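# Seat the hose connector fully onto the tap

## Task

Slide the hose connector onto the tap until it is completely seated, and make sure the pipe frame is still upright at the end.

## Robot and tools

Robot: two arms, left_arm and right_arm, each ending in a two-finger gripper. The fingers point along the gripper's own +z axis and spread apart along its y axis. The reported hand point sits between the finger pads, roughly 1 cm short of the tips.

Frame: all poses, velocities and targets use the scene frame. Its origin is at table-top height, halfway between the two arms' nominal bases. +x points out over the table, +z points up, and left_arm is on the +y side. Arm names do not match image left and right. The real bases are offset from the nominal spots; a BASES line, if present, gives the calibrated places. Reported positions and orientations can be off by up to a few centimetres, more at long reach.

Movement rows: a row has 14 numbers, each in [-1, 1]. The first 7 are for left_arm and the next 7 for right_arm, always in the order dx, dy, dz, rx, ry, rz, opening, even if only one arm should move. dx, dy, dz, rx, ry, rz are an offset, not a pose: they are measured along scene axes from that arm's Hand target at the start of the action or move. 1.0 stands for 0.6 m or 180 degrees. rx, ry, rz form one rotation vector, and the turn happens about the Hand target's position. A translation longer than 1.0 may be shortened along its direction. Opening is absolute, not an offset: +1 is fully open (0.094 m), -1 is closed. Sending 0 for opening is a real command, so resend the current opening to keep a gripper unchanged.

execute_actions(actions, cameras): actions is a list of actions. Each action is a list of 1 to 15 rows, one row per control step of 1/30 s. If fewer than 15 rows are given, the last row is held for the remaining steps. Every row in an action counts from the same starting Hand target, not from the row before. A new action or call starts from the current Hand target, so repeating an offset moves the arm further. An empty actions list just returns the state and images. cameras picks which images come back: omitted, null or ["all"] gives all, [] gives none, and an unknown name invalidates the call.

move(target, speed, blend, opening_speed, blocking, cameras): drives each gripper in a straight line toward its target. target is either one 14-number row or a list of up to 15 rows. Every row is an offset from the Hand targets at the start of the move, not from the previous row. speed is the path's top speed in m/s, from 0.002 to 4.3, default 0.25, either one value or one per target. Rotation is capped at twice that value in rad/s. blend, in metres, rounds corners between listed targets; the default 0 stops at each target. opening_speed is how fast openings change, in scale units per second, at least 0.2; use a low value to close gently. Paths are capped at 10 s, and the move does not avoid obstacles or the other arm. The grippers lag behind the path and overshoot more at high speed, especially with a nearly straight arm. With blocking=false the call comes back after about 0.5 s while the move keeps going. The result adds a move: line saying how it ended, such as done, off_target, moving, held or fault, plus limits such as paced (the pose was clipped) or held (steps were withheld).

wait(seconds 0 to 10): lets time pass with the last commands held. stop(): brakes a running move to rest. zoom_image(camera, region [x0, y0, x1, y1]) gives a closer look at part of that camera's latest image, using pixel coordinates from the top-left, at most 504 by 504. finished_scene(scene=1, optional) ends the session for good.

Cameras: cam_head_left, cam_head_right, cam_high, cam_low, cam_left_wrist, cam_right_wrist, all 672x504. Calibration is supplied, but the real cameras may be slightly off from it. Wrist images can lag while the arm moves.

Results: end_effector_position (m) and end_effector_quat_wxyz per arm, the Hand target (the commanded pose after clipping, which later offsets start from), Tool commands, grip_measured (measured opening on the command scale, a few mm too wide when empty), Joint positions (last value is the opening in m), Joint velocities ("within noise" means the arm is still), and Joint torques (noisy, biased, include the arm's own weight, and joints 3 and 4 wrap at ±28 N m). Calls made with actions also list some intermediate hand positions. MOTOR HOT warns of heating. An OVER-TEMPERATURE FAULT means that arm has gone limp for 30 to 60 s or more.

Behaviour to expect: each control step, commanded orientation is clipped to within 40 degrees of the current one. Friction and weight can leave a gripper a centimetre or more short without any contact; the next command, even all zeros, tries again, or you can send the remaining gap as an offset. An arm blocked by an object keeps pushing until you command it away, either with zeros for its six pose numbers or with a target back behind the gripper. Faster moves and targets further beyond a contact hit harder. The gripper squeezes hard once the command is about 0.05 below the width at first touch. To release, command an opening well above grip_measured.

Avoid: dropping the connector or letting go while it moves, slamming or pushing very hard on the tap or frame, knocking the pipe frame over, and anything leaving the table. Keep the arms from hitting or gripping each other, since that can end the session. Keep paths away from an arm's own base, and avoid long holds or straining toward unreachable poses, which overheat motors. Loose parts may get an occasional small nudge from outside.

Each tool is called after "Call:" as a command line: name --argument value for each argument, lists and objects as JSON in quotes; but a table of rows of numbers goes row by row, as --pt "numbers of a row", without its own name.

## Session

Call:
execute_actions --actions '[]'

Scene clock: 0.00 s.
left_arm: end_effector_position=(+0.5229, +0.5058, +0.2072) grip_measured=+1.000 end_effector_quat_wxyz=(+0.000, +0.562, +0.826, +0.040) | right_arm: end_effector_position=(+0.3636, -0.6290, +0.1337) grip_measured=+1.000 end_effector_quat_wxyz=(+0.429, +0.415, +0.751, -0.283)
Joint positions: left_arm=[0.293 1.642 1.508 -1.376 -0.051 1.465 0.094] | right_arm=[-0.753 1.354 0.594 0.242 0.304 0.091 0.094]
Joint velocities: within noise
Joint torques (N m): no reading
Heat: left arm: hottest wrist yaw 30 °C; right arm: hottest waist 30 °C.
Hand target: left_arm +0.5294, +0.5076, +0.2137; +0.006, +0.561, +0.826, +0.047 | right_arm +0.3694, -0.6343, +0.1437; +0.438, +0.414, +0.745, -0.285
Tool commands: left_gripper/opening=+1.0 right_gripper/opening=+1.0

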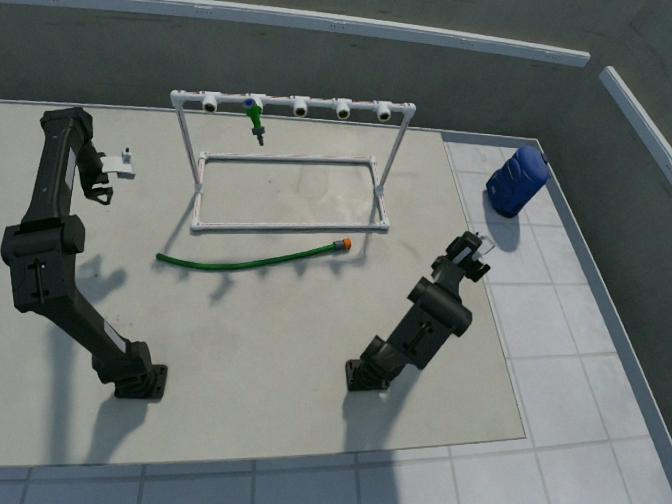

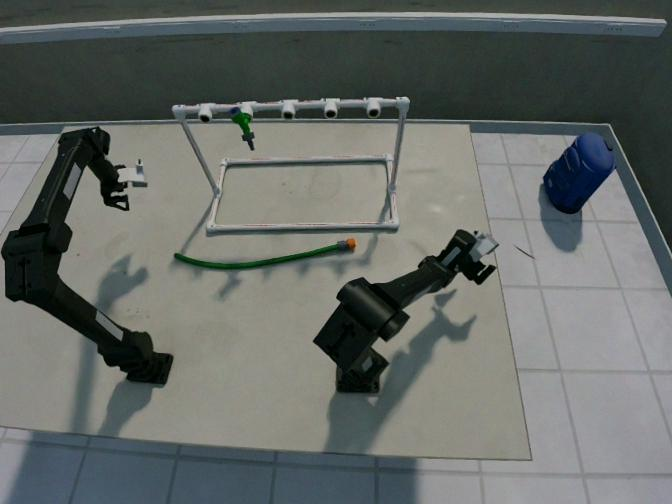

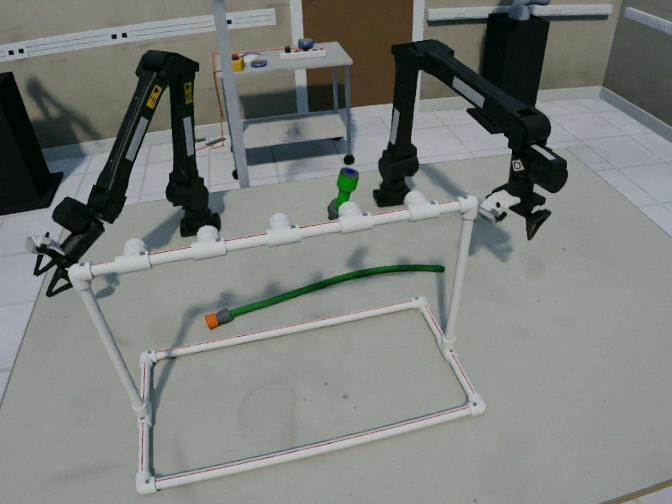

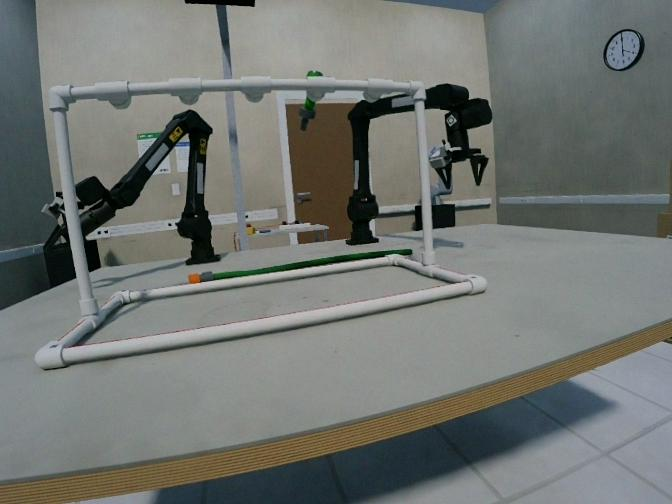

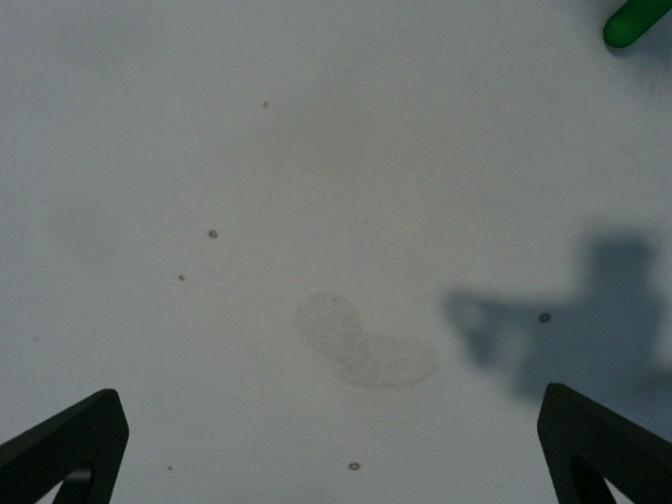

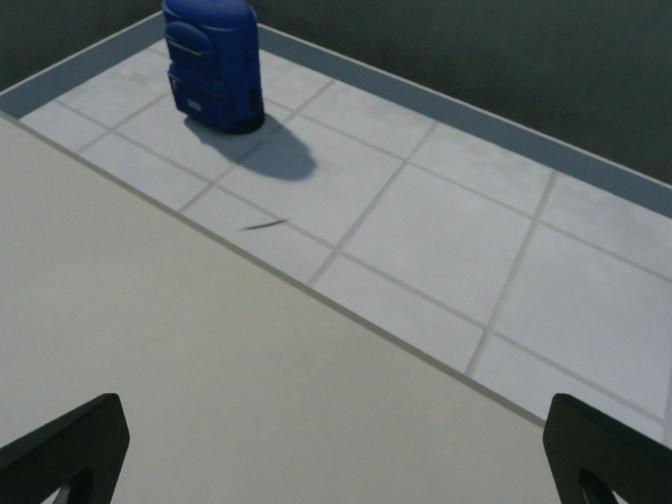

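Call:
zoom_image --camera "cam_head_left" --region '[200, 60, 380, 195]'

Call:
zoom_image --camera "cam_head_right" --region '[180, 70, 330, 182]'

Call:
zoom_image --camera "cam_high" --region '[260, 140, 420, 260]'

Call:
zoom_image --camera "cam_low" --region '[240, 50, 400, 170]'

Call:
zoom_image --camera "cam_head_left" --region '[280, 200, 400, 290]'

Call:
zoom_image --camera "cam_high" --region '[180, 240, 460, 350]'

Call:
zoom_image --camera "cam_head_right" --region '[280, 200, 400, 290]'

Scaled by 2.800 from the camera's 672x504 image, which has a finer 960x720 frame.

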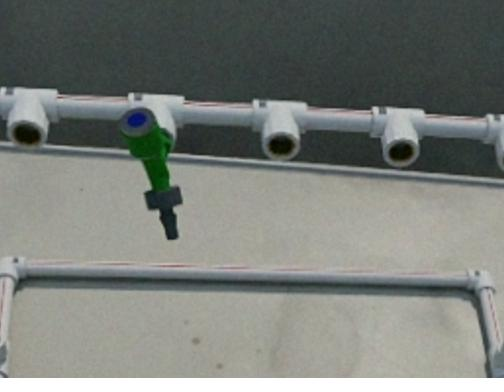

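Scaled by 3.360 from the camera's 672x504 image, which has a finer 960x720 frame.

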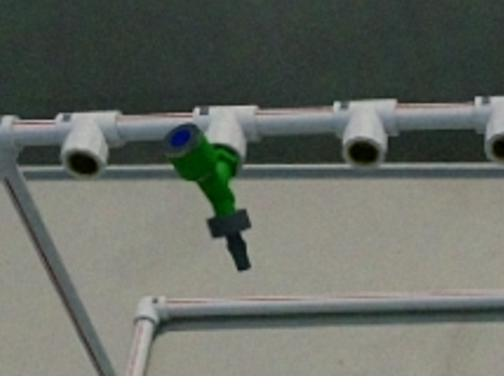

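Scaled by 3.150 from the camera's 672x504 image, which has a finer 960x720 frame.

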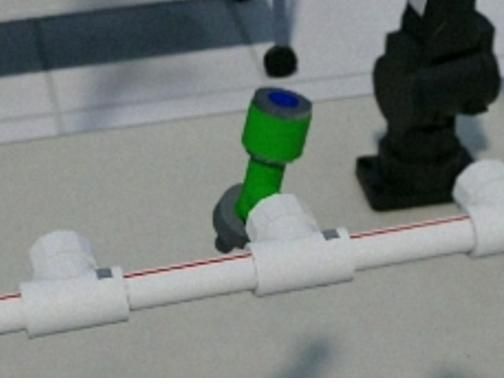

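Scaled by 3.150 from the camera's 672x504 image, which has a finer 960x720 frame.

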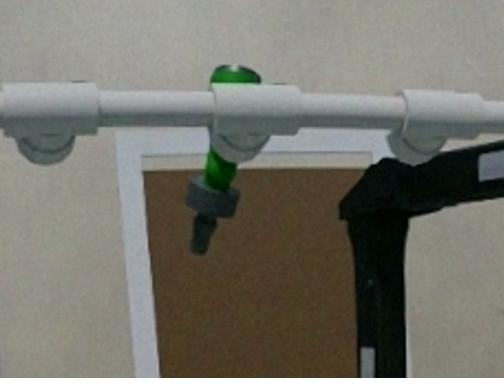

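Scaled by 4.200 from the camera's 672x504 image, which has a finer 960x720 frame.

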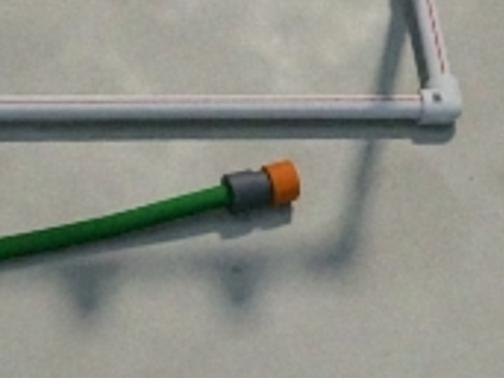

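Scaled by 1.800 from the camera's 672x504 image, which has a finer 960x720 frame.

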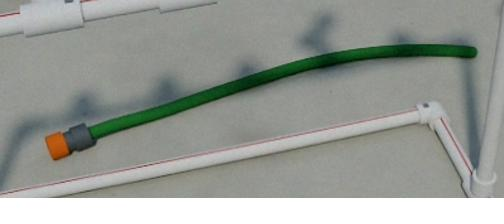

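Scaled by 4.200 from the camera's 672x504 image, which has a finer 960x720 frame.

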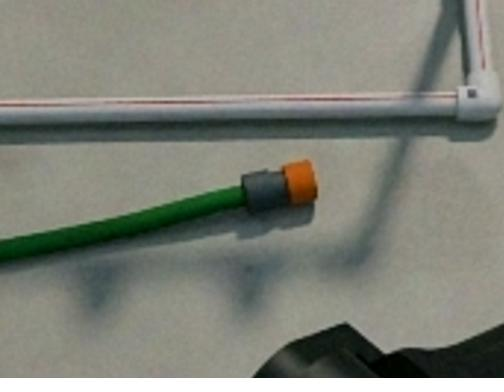

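Call:
move --target '[-0.216,-0.413,0.11,-0.5455,-0.3044,0.041,1,0.163,0.699,0.094,0.331,0.1167,-0.0842,0.2]' --speed 0.35

Scene clock: 7.53 s.
left_arm: end_effector_position=(+0.4018, +0.2653, +0.2832) grip_measured=+1.000 end_effector_quat_wxyz=(+0.744, +0.242, +0.527, -0.334) | right_arm: end_effector_position=(+0.4529, -0.2186, +0.1883) grip_measured=+0.202 end_effector_quat_wxyz=(-0.006, +0.606, +0.796, -0.009)
Joint positions: left_arm=[0.123 1.335 0.314 1.561 0.876 -0.423 0.094] | right_arm=[0.089 1.466 1.255 -1.38 0.004 1.403 0.056]
Joint velocities: within noise
Joint torques (N m): left_arm=[-0.03 -5.36 6.11 2.32 -0.26 -0.09] | right_arm=[-0.44 -10.34 13.16 0.13 0.03 0.19]
Heat: left arm: hottest wrist yaw 30 °C; right arm: hottest waist 30 °C.
Hand target: left_arm +0.3997, +0.2598, +0.2797; +0.742, +0.243, +0.520, -0.346 | right_arm +0.4673, -0.2149, +0.2001; +0.001, +0.609, +0.793, +0.000
Off the commanded pose: left_arm 0.007 m, 2 deg | right_arm 0.019 m, 1 deg.
joint sent to its limit (left arm) — joint 4 (wrist pitch), upper limit. The joint targets still meet the commanded pose.
move: off_target (right_arm)
camera_calibration:
cam_left_wrist: T_world_to_cam=[[-0.758476, -0.651692, 0.00351441, 0.474527], [-0.0749722, 0.0818975, -0.993817, 0.327823], [0.647374, -0.75405, -0.110976, 0.0627539], [0, 0, 0, 1]] pos_world=[0.343869, 0.329717, 0.331092]
cam_right_wrist: T_world_to_cam=[[-0.963538, -0.266894, 0.0190161, 0.372352], [-0.235495, 0.879625, 0.413281, 0.258633], [-0.12703, 0.393734, -0.910405, 0.400885], [0, 0, 0, 1]] pos_world=[0.470606, -0.285964, 0.250999]

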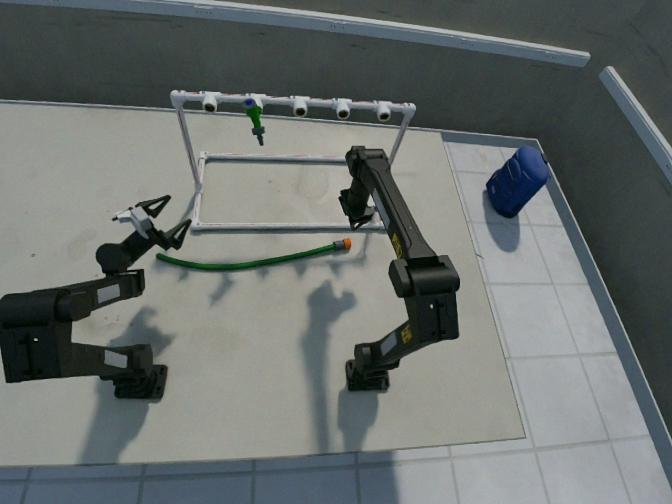

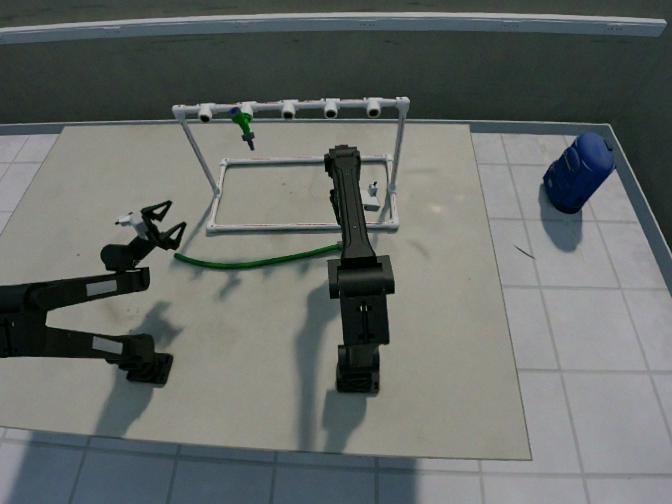

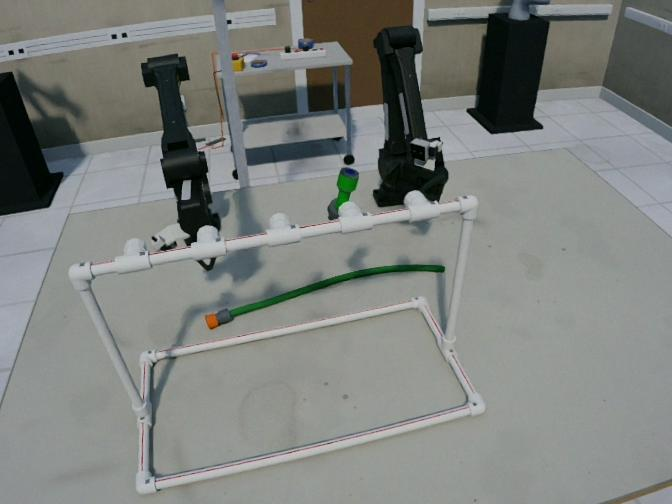

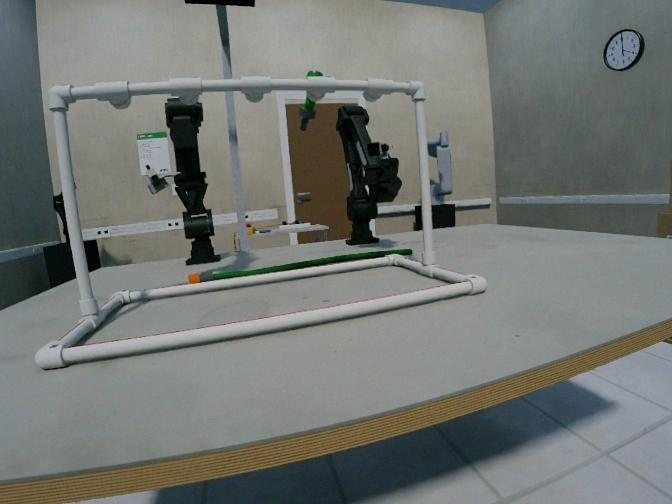

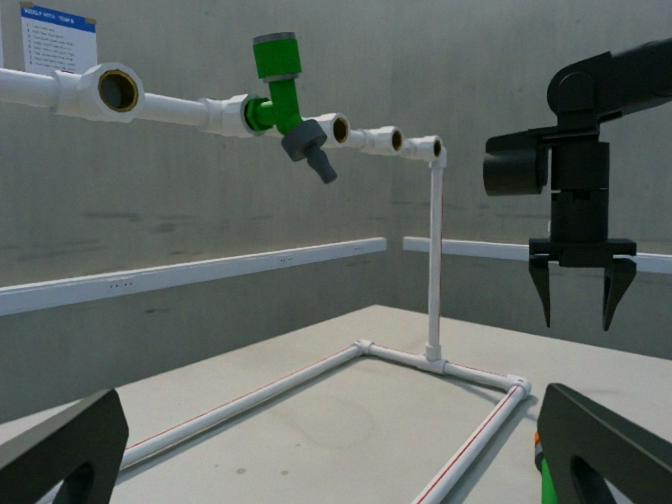

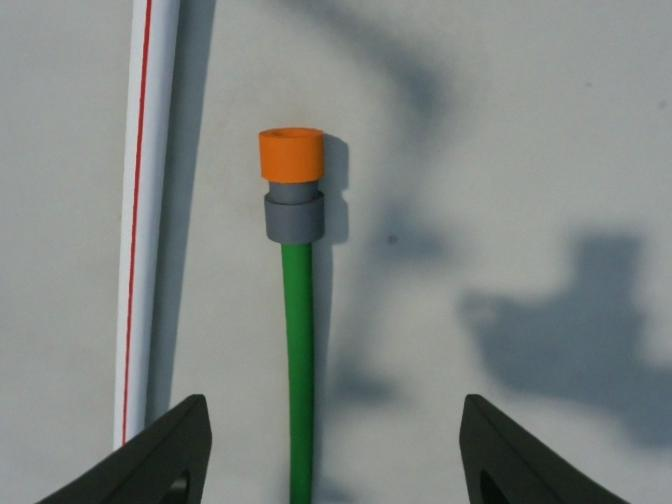

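Call:
zoom_image --camera "cam_left_wrist" --region '[220, 20, 380, 200]'

Call:
zoom_image --camera "cam_right_wrist" --region '[220, 100, 380, 260]'

Scaled by 2.800 from the camera's 672x504 image, which has a finer 960x720 frame.

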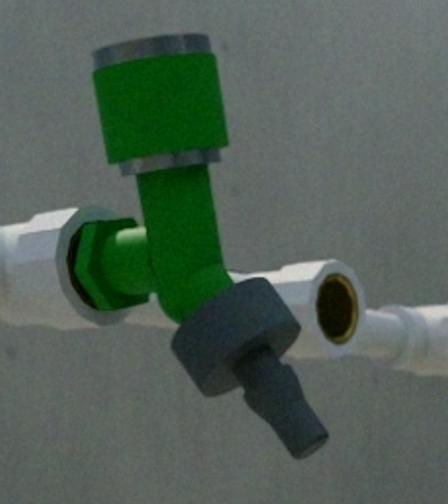

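Scaled by 3.150 from the camera's 672x504 image, which has a finer 960x720 frame.

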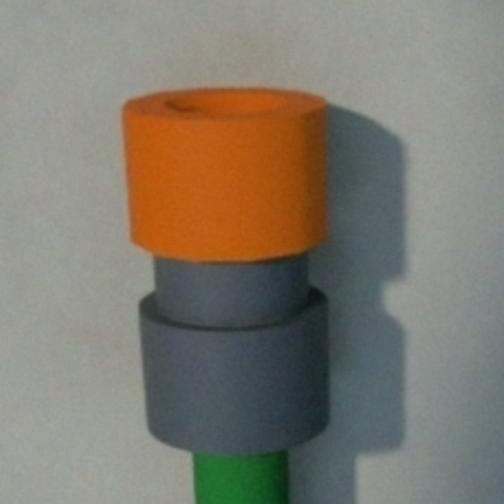

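Call:
zoom_image --camera "cam_left_wrist" --region '[460, 20, 672, 360]'

Call:
zoom_image --camera "cam_high" --region '[100, 130, 260, 290]'

Call:
zoom_image --camera "cam_head_left" --region '[70, 170, 230, 330]'

Scaled by 1.482 from the camera's 672x504 image, which has a finer 960x720 frame.

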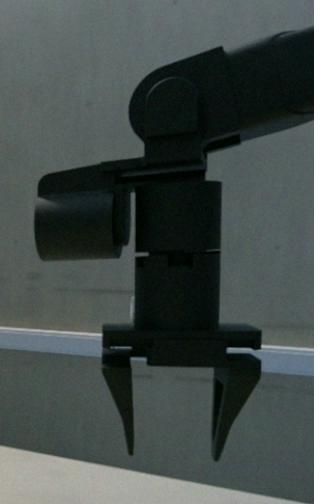

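Scaled by 3.150 from the camera's 672x504 image, which has a finer 960x720 frame.

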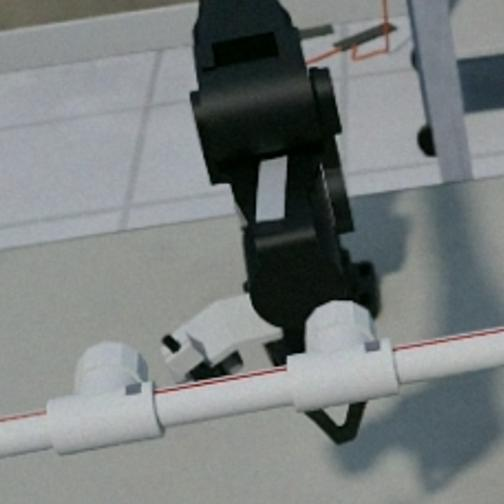

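Scaled by 3.150 from the camera's 672x504 image, which has a finer 960x720 frame.

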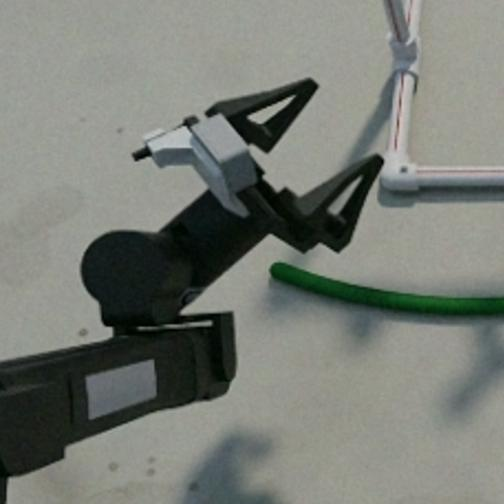

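Call:
move --target '[0,0,0,0,0,0,1,0.028,0.013,-0.163,0,0,0,0.3]' --cameras '["cam_right_wrist","cam_left_wrist"]'

Scene clock: 12.97 s.
left_arm: end_effector_position=(+0.4018, +0.2653, +0.2832) grip_measured=+1.000 end_effector_quat_wxyz=(+0.743, +0.242, +0.527, -0.334) | right_arm: end_effector_position=(+0.4802, -0.2116, +0.1021) grip_measured=+0.298 end_effector_quat_wxyz=(-0.003, +0.607, +0.795, -0.006)
Joint positions: left_arm=[0.123 1.335 0.314 1.561 0.876 -0.423 0.094] | right_arm=[0.099 1.603 1.174 -1.154 0.004 1.416 0.061]
Joint velocities: within noise
Joint torques (N m): left_arm=[-0.03 -5.25 6.12 2.3 -0.25 -0.08] | right_arm=[-0.09 -12.81 8.66 1.13 0.03 0.2]
Heat: left arm: hottest wrist yaw 30 °C; right arm: hottest waist 30 °C.
Hand target: left_arm +0.3998, +0.2598, +0.2797; +0.742, +0.243, +0.520, -0.346 | right_arm +0.4841, -0.2071, +0.1024; +0.001, +0.609, +0.793, +0.000
Off the commanded pose: left_arm 0.007 m, 2 deg | right_arm 0.006 m, 1 deg.
joint sent to its limit (left arm) — joint 4 (wrist pitch), upper limit. The joint targets still meet the commanded pose.
move: done
camera_calibration:
cam_left_wrist: T_world_to_cam=[[-0.758698, -0.651428, 0.00426389, 0.474269], [-0.0754982, 0.0814254, -0.993816, 0.328158], [0.647053, -0.754328, -0.110959, 0.06295], [0, 0, 0, 1]] pos_world=[0.343871, 0.329717, 0.331091]
cam_right_wrist: T_world_to_cam=[[-0.964573, -0.263596, 0.0107551, 0.404265], [-0.235935, 0.88016, 0.41189, 0.295052], [-0.118039, 0.39476, -0.91117, 0.319], [0, 0, 0, 1]] pos_world=[0.497211, -0.279058, 0.164786]
Images, in order (width x height): cam_left_wrist 672x504, cam_right_wrist 672x504.

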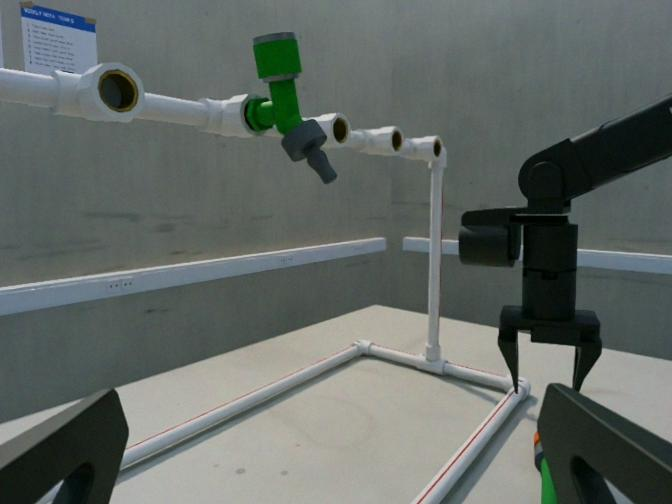

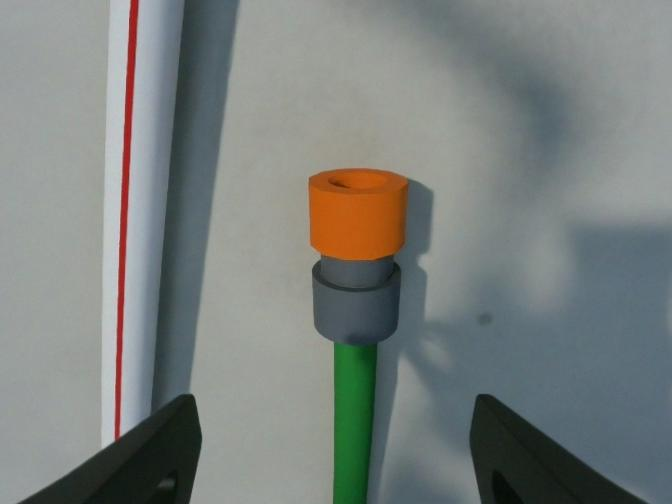

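Call:
move --target '[0,0,0,0,0,0,1,-0.0177,0.001,-0.137,0,0,0,0.3]' --speed 0.15 --cameras '["cam_right_wrist","cam_left_wrist"]'

Scene clock: 14.30 s.
left_arm: end_effector_position=(+0.4018, +0.2653, +0.2832) grip_measured=+1.000 end_effector_quat_wxyz=(+0.743, +0.242, +0.527, -0.334) | right_arm: end_effector_position=(+0.4726, -0.2109, +0.0248) grip_measured=+0.298 end_effector_quat_wxyz=(+0.002, +0.608, +0.794, -0.002)
Joint positions: left_arm=[0.123 1.335 0.314 1.561 0.876 -0.423 0.094] | right_arm=[0.102 1.685 1.044 -0.93 0.004 1.42 0.061]
Joint velocities: within noise
Joint torques (N m): left_arm=[0.03 -5.3 6.13 2.3 -0.24 -0.08] | right_arm=[-0.09 -12.45 7.31 1.14 0.04 0.19]
Heat: left arm: hottest wrist yaw 30 °C; right arm: hottest waist 30 °C.
Hand target: left_arm +0.3998, +0.2598, +0.2797; +0.742, +0.243, +0.520, -0.346 | right_arm +0.4733, -0.2065, +0.0201; +0.001, +0.609, +0.793, +0.000
Off the commanded pose: left_arm 0.007 m, 2 deg | right_arm 0.006 m, 0 deg.
joint sent to its limit (left arm) — joint 4 (wrist pitch), upper limit. The joint targets still meet the commanded pose.
move: done
camera_calibration:
cam_left_wrist: T_world_to_cam=[[-0.758698, -0.651428, 0.00426389, 0.474269], [-0.0754982, 0.0814254, -0.993816, 0.328158], [0.647053, -0.754328, -0.110959, 0.06295], [0, 0, 0, 1]] pos_world=[0.343871, 0.329717, 0.331091]
cam_right_wrist: T_world_to_cam=[[-0.964923, -0.262526, -0.00171235, 0.398619], [-0.240109, 0.879854, 0.410127, 0.326391], [-0.106162, 0.396152, -0.912027, 0.242149], [0, 0, 0, 1]] pos_world=[0.488714, -0.278456, 0.0876678]
Images, in order (width x height): cam_left_wrist 672x504, cam_right_wrist 672x504.

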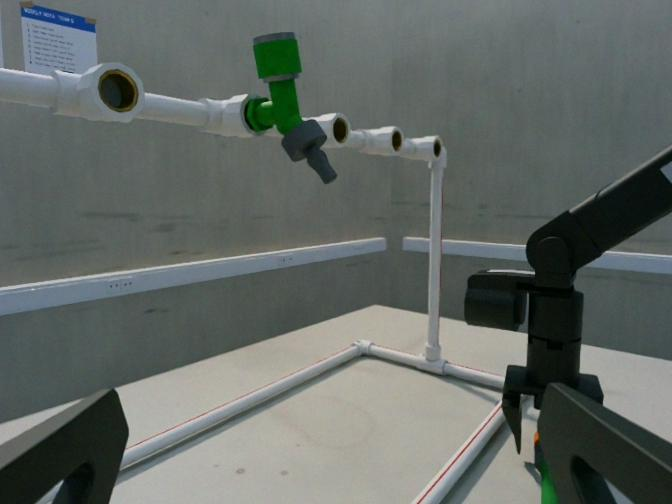

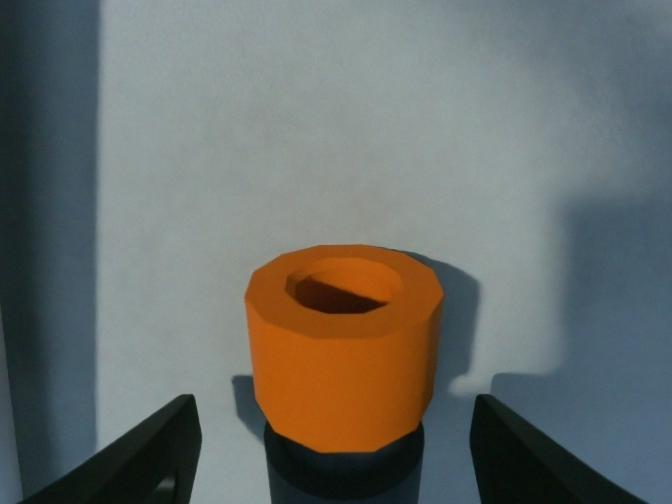

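Call:
move --target '[0,0,0,0,0,0,1,-0.005,0,-0.006,0,0,0,-0.5]' --opening_speed 0.5 --speed 0.1 --cameras '["cam_right_wrist","cam_left_wrist"]'

Scene clock: 16.23 s.
left_arm: end_effector_position=(+0.4018, +0.2653, +0.2832) grip_measured=+1.000 end_effector_quat_wxyz=(+0.743, +0.242, +0.527, -0.334) | right_arm: end_effector_position=(+0.4714, -0.2107, +0.0221) grip_measured=-0.305 end_effector_quat_wxyz=(+0.003, +0.608, +0.794, +0.000)
Joint positions: left_arm=[0.123 1.335 0.314 1.561 0.876 -0.423 0.094] | right_arm=[0.103 1.685 1.035 -0.918 0.004 1.421 0.033]
Joint velocities: within noise
Joint torques (N m): left_arm=[-0.03 -5.36 6.12 2.32 -0.25 -0.07] | right_arm=[0.09 -12.57 6.95 1.17 0.04 0.2]
Heat: left arm: hottest wrist yaw 30 °C; right arm: hottest waist 30 °C.
Hand target: left_arm +0.3998, +0.2598, +0.2797; +0.742, +0.243, +0.520, -0.346 | right_arm +0.4703, -0.2065, +0.0165; +0.001, +0.609, +0.793, +0.000
Off the commanded pose: left_arm 0.007 m, 2 deg | right_arm 0.007 m, 0 deg.
joint sent to its limit (left arm) — joint 4 (wrist pitch), upper limit. The joint targets still meet the commanded pose.
move: done
camera_calibration:
cam_left_wrist: T_world_to_cam=[[-0.758698, -0.651428, 0.00426389, 0.474269], [-0.0754982, 0.0814254, -0.993816, 0.328158], [0.647053, -0.754328, -0.110959, 0.06295], [0, 0, 0, 1]] pos_world=[0.343871, 0.329717, 0.331091]
cam_right_wrist: T_world_to_cam=[[-0.965023, -0.262116, -0.00512161, 0.397769], [-0.241142, 0.879799, 0.40964, 0.327517], [-0.102867, 0.396547, -0.912233, 0.237976], [0, 0, 0, 1]] pos_world=[0.487315, -0.278256, 0.0849628]
Images, in order (width x height): cam_left_wrist 672x504, cam_right_wrist 672x504.

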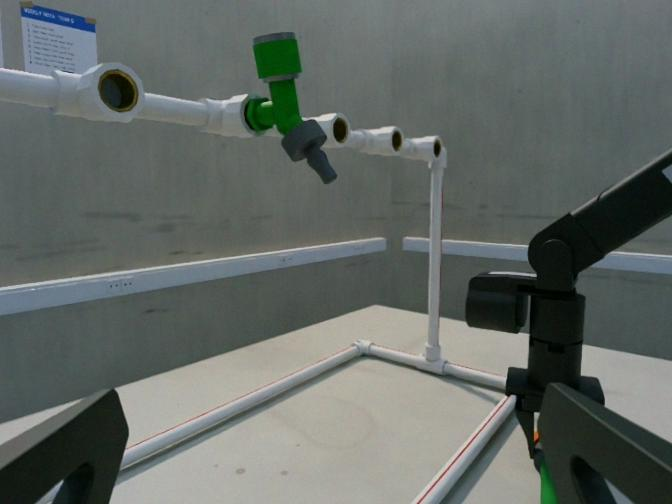

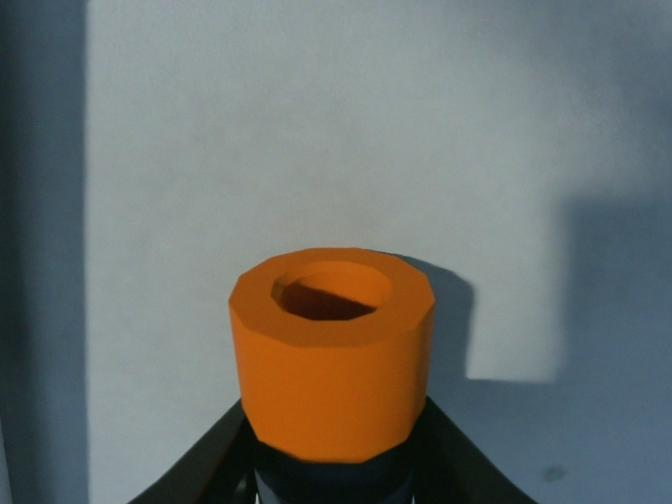

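Call:
move --pt "0 0 0 0 0 0 1 -0.034 0.011 0.189 0 0 0 -0.5" --pt "0 0 0 0 0 0 1 -0.05 0.1775 0.306 0.038 -0.205 0.280 -0.5" --pt "0 0 0 0 0 0 1 0 0.394 0.3825 0.076 -0.410 0.5605 -0.5" --speed '[0.15,0.3,0.3]' --blend 0.03

Scene clock: 22.30 s.
left_arm: end_effector_position=(+0.4017, +0.2652, +0.2832) grip_measured=+1.000 end_effector_quat_wxyz=(+0.743, +0.242, +0.527, -0.334) | right_arm: end_effector_position=(+0.4561, +0.0177, +0.2232) grip_measured=-0.306 end_effector_quat_wxyz=(+0.332, -0.267, +0.814, +0.394)
Joint positions: left_arm=[0.122 1.335 0.314 1.561 0.876 -0.423 0.094] | right_arm=[0.349 1.295 0.852 -0.221 -0.708 0.082 0.033]
Joint velocities: within noise
Joint torques (N m): left_arm=[-0.09 -5.25 6.12 2.28 -0.24 -0.08] | right_arm=[0.26 -8.47 14.02 2.7 -0.41 -0.17]
Heat: left arm: hottest wrist yaw 30 °C; right arm: hottest waist 30 °C.
Hand target: left_arm +0.3997, +0.2597, +0.2797; +0.742, +0.243, +0.520, -0.346 | right_arm +0.4703, +0.0300, +0.2462; +0.356, -0.288, +0.796, +0.396
Off the commanded pose: left_arm 0.007 m, 2 deg | right_arm 0.030 m, 4 deg.
joint sent to its limit (left arm) — joint 4 (wrist pitch), upper limit. The joint targets still meet the commanded pose.
move: off_target (right_arm)
camera_calibration:
cam_left_wrist: T_world_to_cam=[[-0.758934, -0.651154, 0.00423677, 0.474205], [-0.0754521, 0.0814748, -0.993815, 0.328134], [0.646781, -0.75456, -0.110965, 0.0630457], [0, 0, 0, 1]] pos_world=[0.343872, 0.329617, 0.331091]
cam_right_wrist: T_world_to_cam=[[0.6986, -0.543784, -0.465034, -0.207233], [-0.714649, -0.498367, -0.490823, 0.481847], [0.0351439, 0.675226, -0.736774, 0.222261], [0, 0, 0, 1]] pos_world=[0.481313, -0.0226297, 0.303887]

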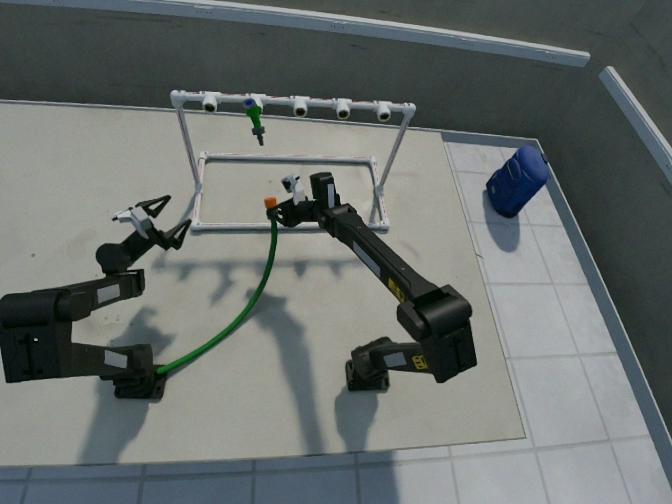

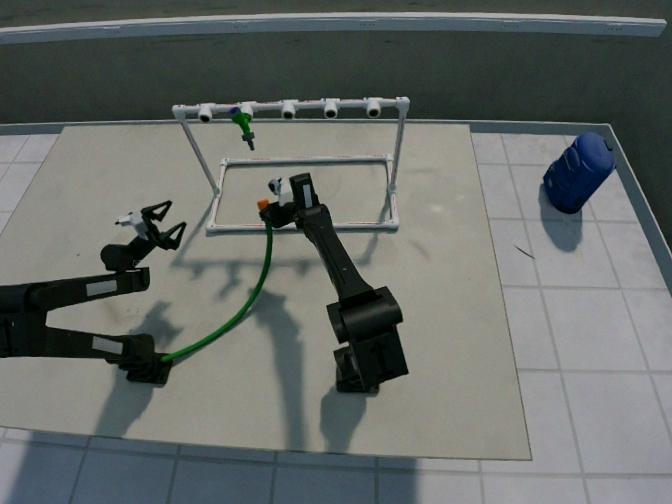

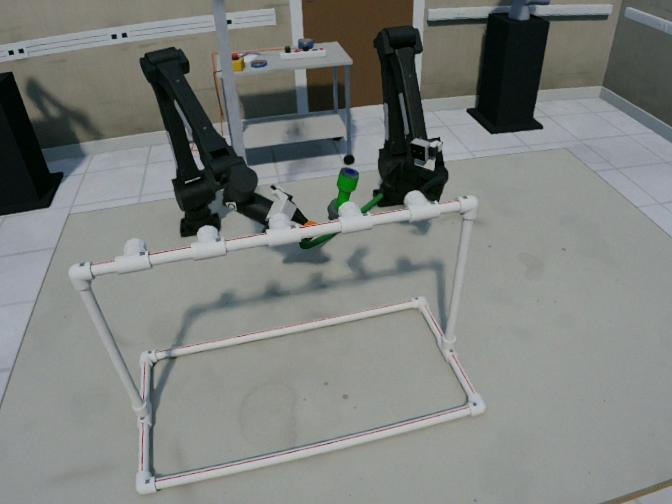

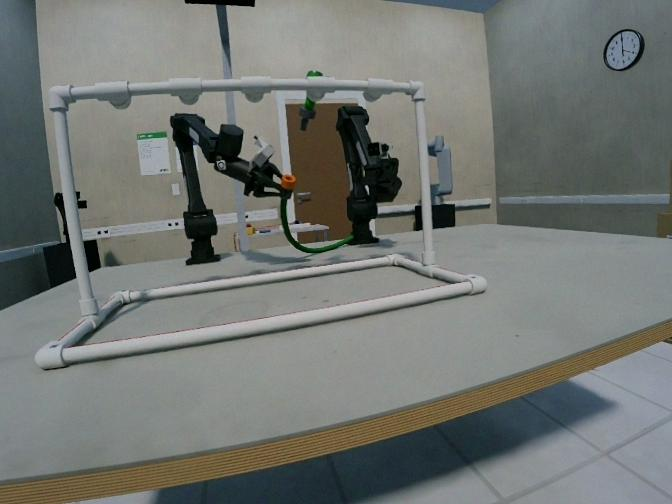

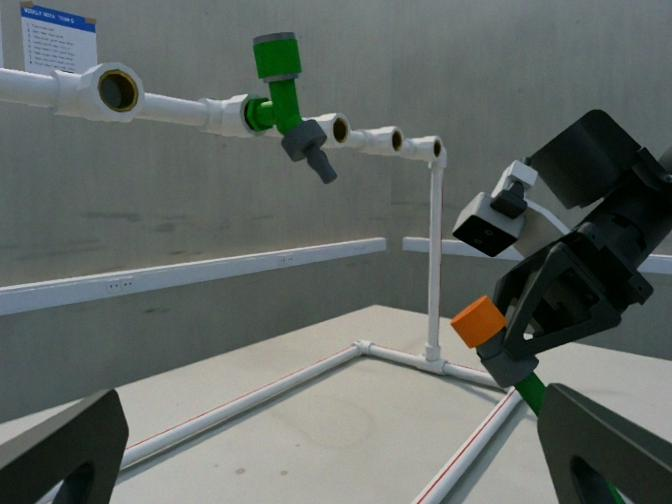

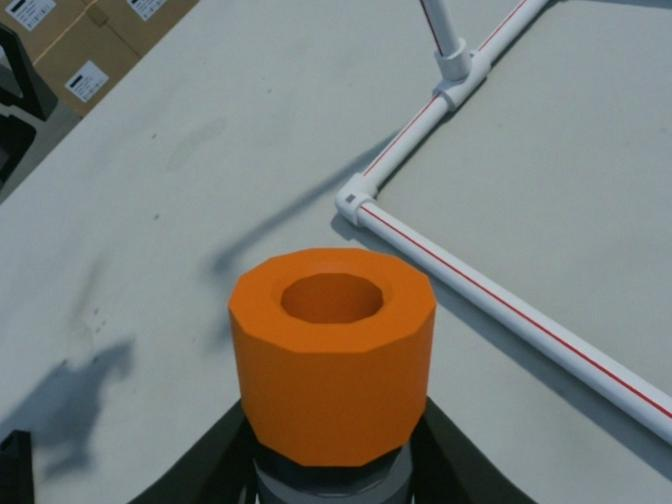

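Call:
zoom_image --camera "cam_left_wrist" --region '[420, 270, 580, 430]'

Call:
zoom_image --camera "cam_low" --region '[220, 50, 360, 210]'

Call:
zoom_image --camera "cam_head_left" --region '[230, 90, 350, 240]'

Call:
zoom_image --camera "cam_head_right" --region '[220, 90, 340, 240]'

Scaled by 3.150 from the camera's 672x504 image, which has a finer 960x720 frame.

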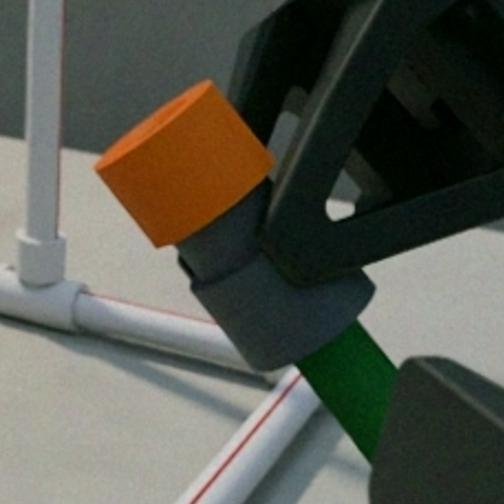

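Scaled by 3.150 from the camera's 672x504 image, which has a finer 960x720 frame.

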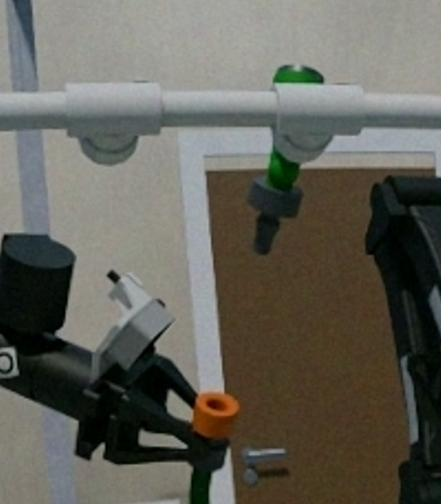

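Scaled by 3.360 from the camera's 672x504 image, which has a finer 960x720 frame.

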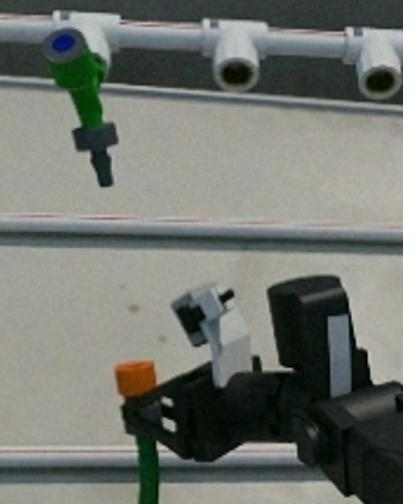

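Scaled by 3.360 from the camera's 672x504 image, which has a finer 960x720 frame.

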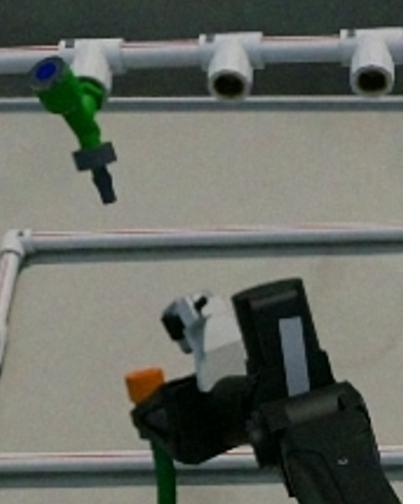

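Call:
move --target '[0,0,0,0,0,0,1,0.148,0.035,0.106,0,0,0,-0.5]' --speed 0.2

Scene clock: 25.00 s.
left_arm: end_effector_position=(+0.4017, +0.2652, +0.2832) grip_measured=+1.000 end_effector_quat_wxyz=(+0.743, +0.242, +0.527, -0.334) | right_arm: end_effector_position=(+0.5432, +0.0486, +0.2857) grip_measured=-0.306 end_effector_quat_wxyz=(+0.336, -0.279, +0.807, +0.397)
Joint positions: left_arm=[0.122 1.335 0.314 1.561 0.876 -0.424 0.094] | right_arm=[0.341 1.479 1.205 -0.388 -0.73 0.057 0.033]
Joint velocities: within noise
Joint torques (N m): left_arm=[-0.03 -5.25 6.12 2.3 -0.24 -0.06] | right_arm=[-1.26 -12.22 15.13 1.57 -0.38 -0.11]
Heat: left arm: hottest wrist yaw 30 °C; right arm: hottest waist 30 °C.
Hand target: left_arm +0.3997, +0.2597, +0.2797; +0.742, +0.243, +0.520, -0.346 | right_arm +0.5590, +0.0510, +0.3097; +0.356, -0.289, +0.796, +0.395
Off the commanded pose: left_arm 0.007 m, 2 deg | right_arm 0.029 m, 3 deg.
joint sent to its limit (left arm) — joint 4 (wrist pitch), upper limit. The joint targets still meet the commanded pose.
move: off_target (right_arm)
camera_calibration:
cam_left_wrist: T_world_to_cam=[[-0.759, -0.651075, 0.00459853, 0.474082], [-0.0757117, 0.0812427, -0.993815, 0.328299], [0.646674, -0.754653, -0.110957, 0.0631105], [0, 0, 0, 1]] pos_world=[0.343872, 0.329618, 0.331091]
cam_right_wrist: T_world_to_cam=[[0.718072, -0.526669, -0.454963, -0.236525], [-0.695138, -0.510828, -0.505804, 0.584493], [0.0339835, 0.679466, -0.732919, 0.243758], [0, 0, 0, 1]] pos_world=[0.567861, 0.00837929, 0.366684]

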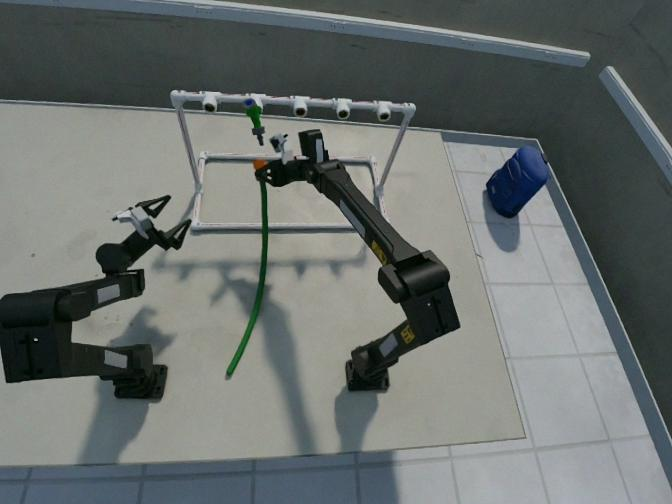

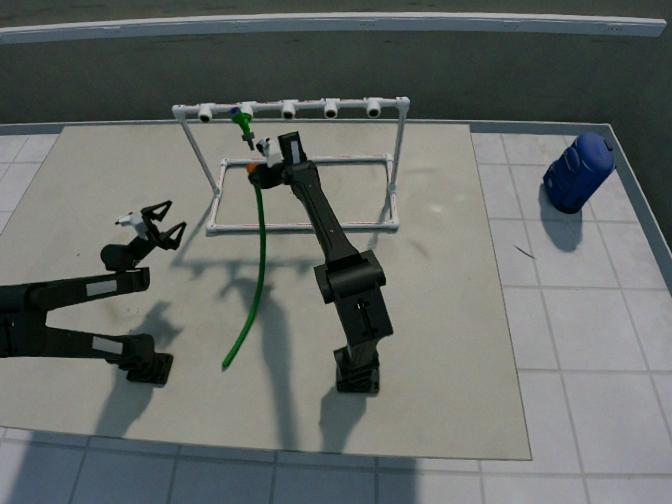

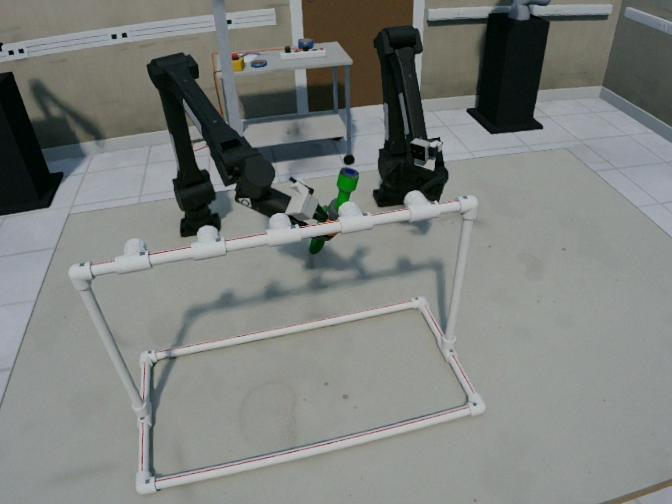

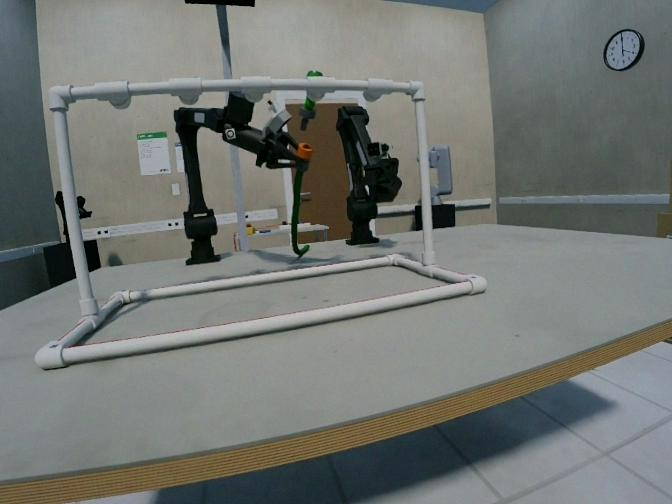

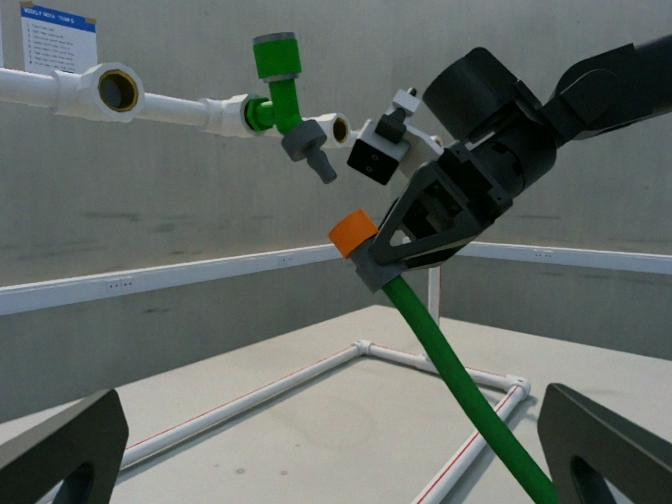

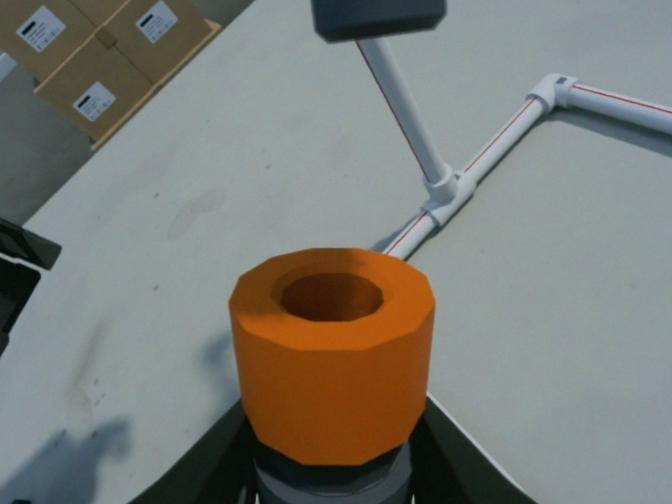

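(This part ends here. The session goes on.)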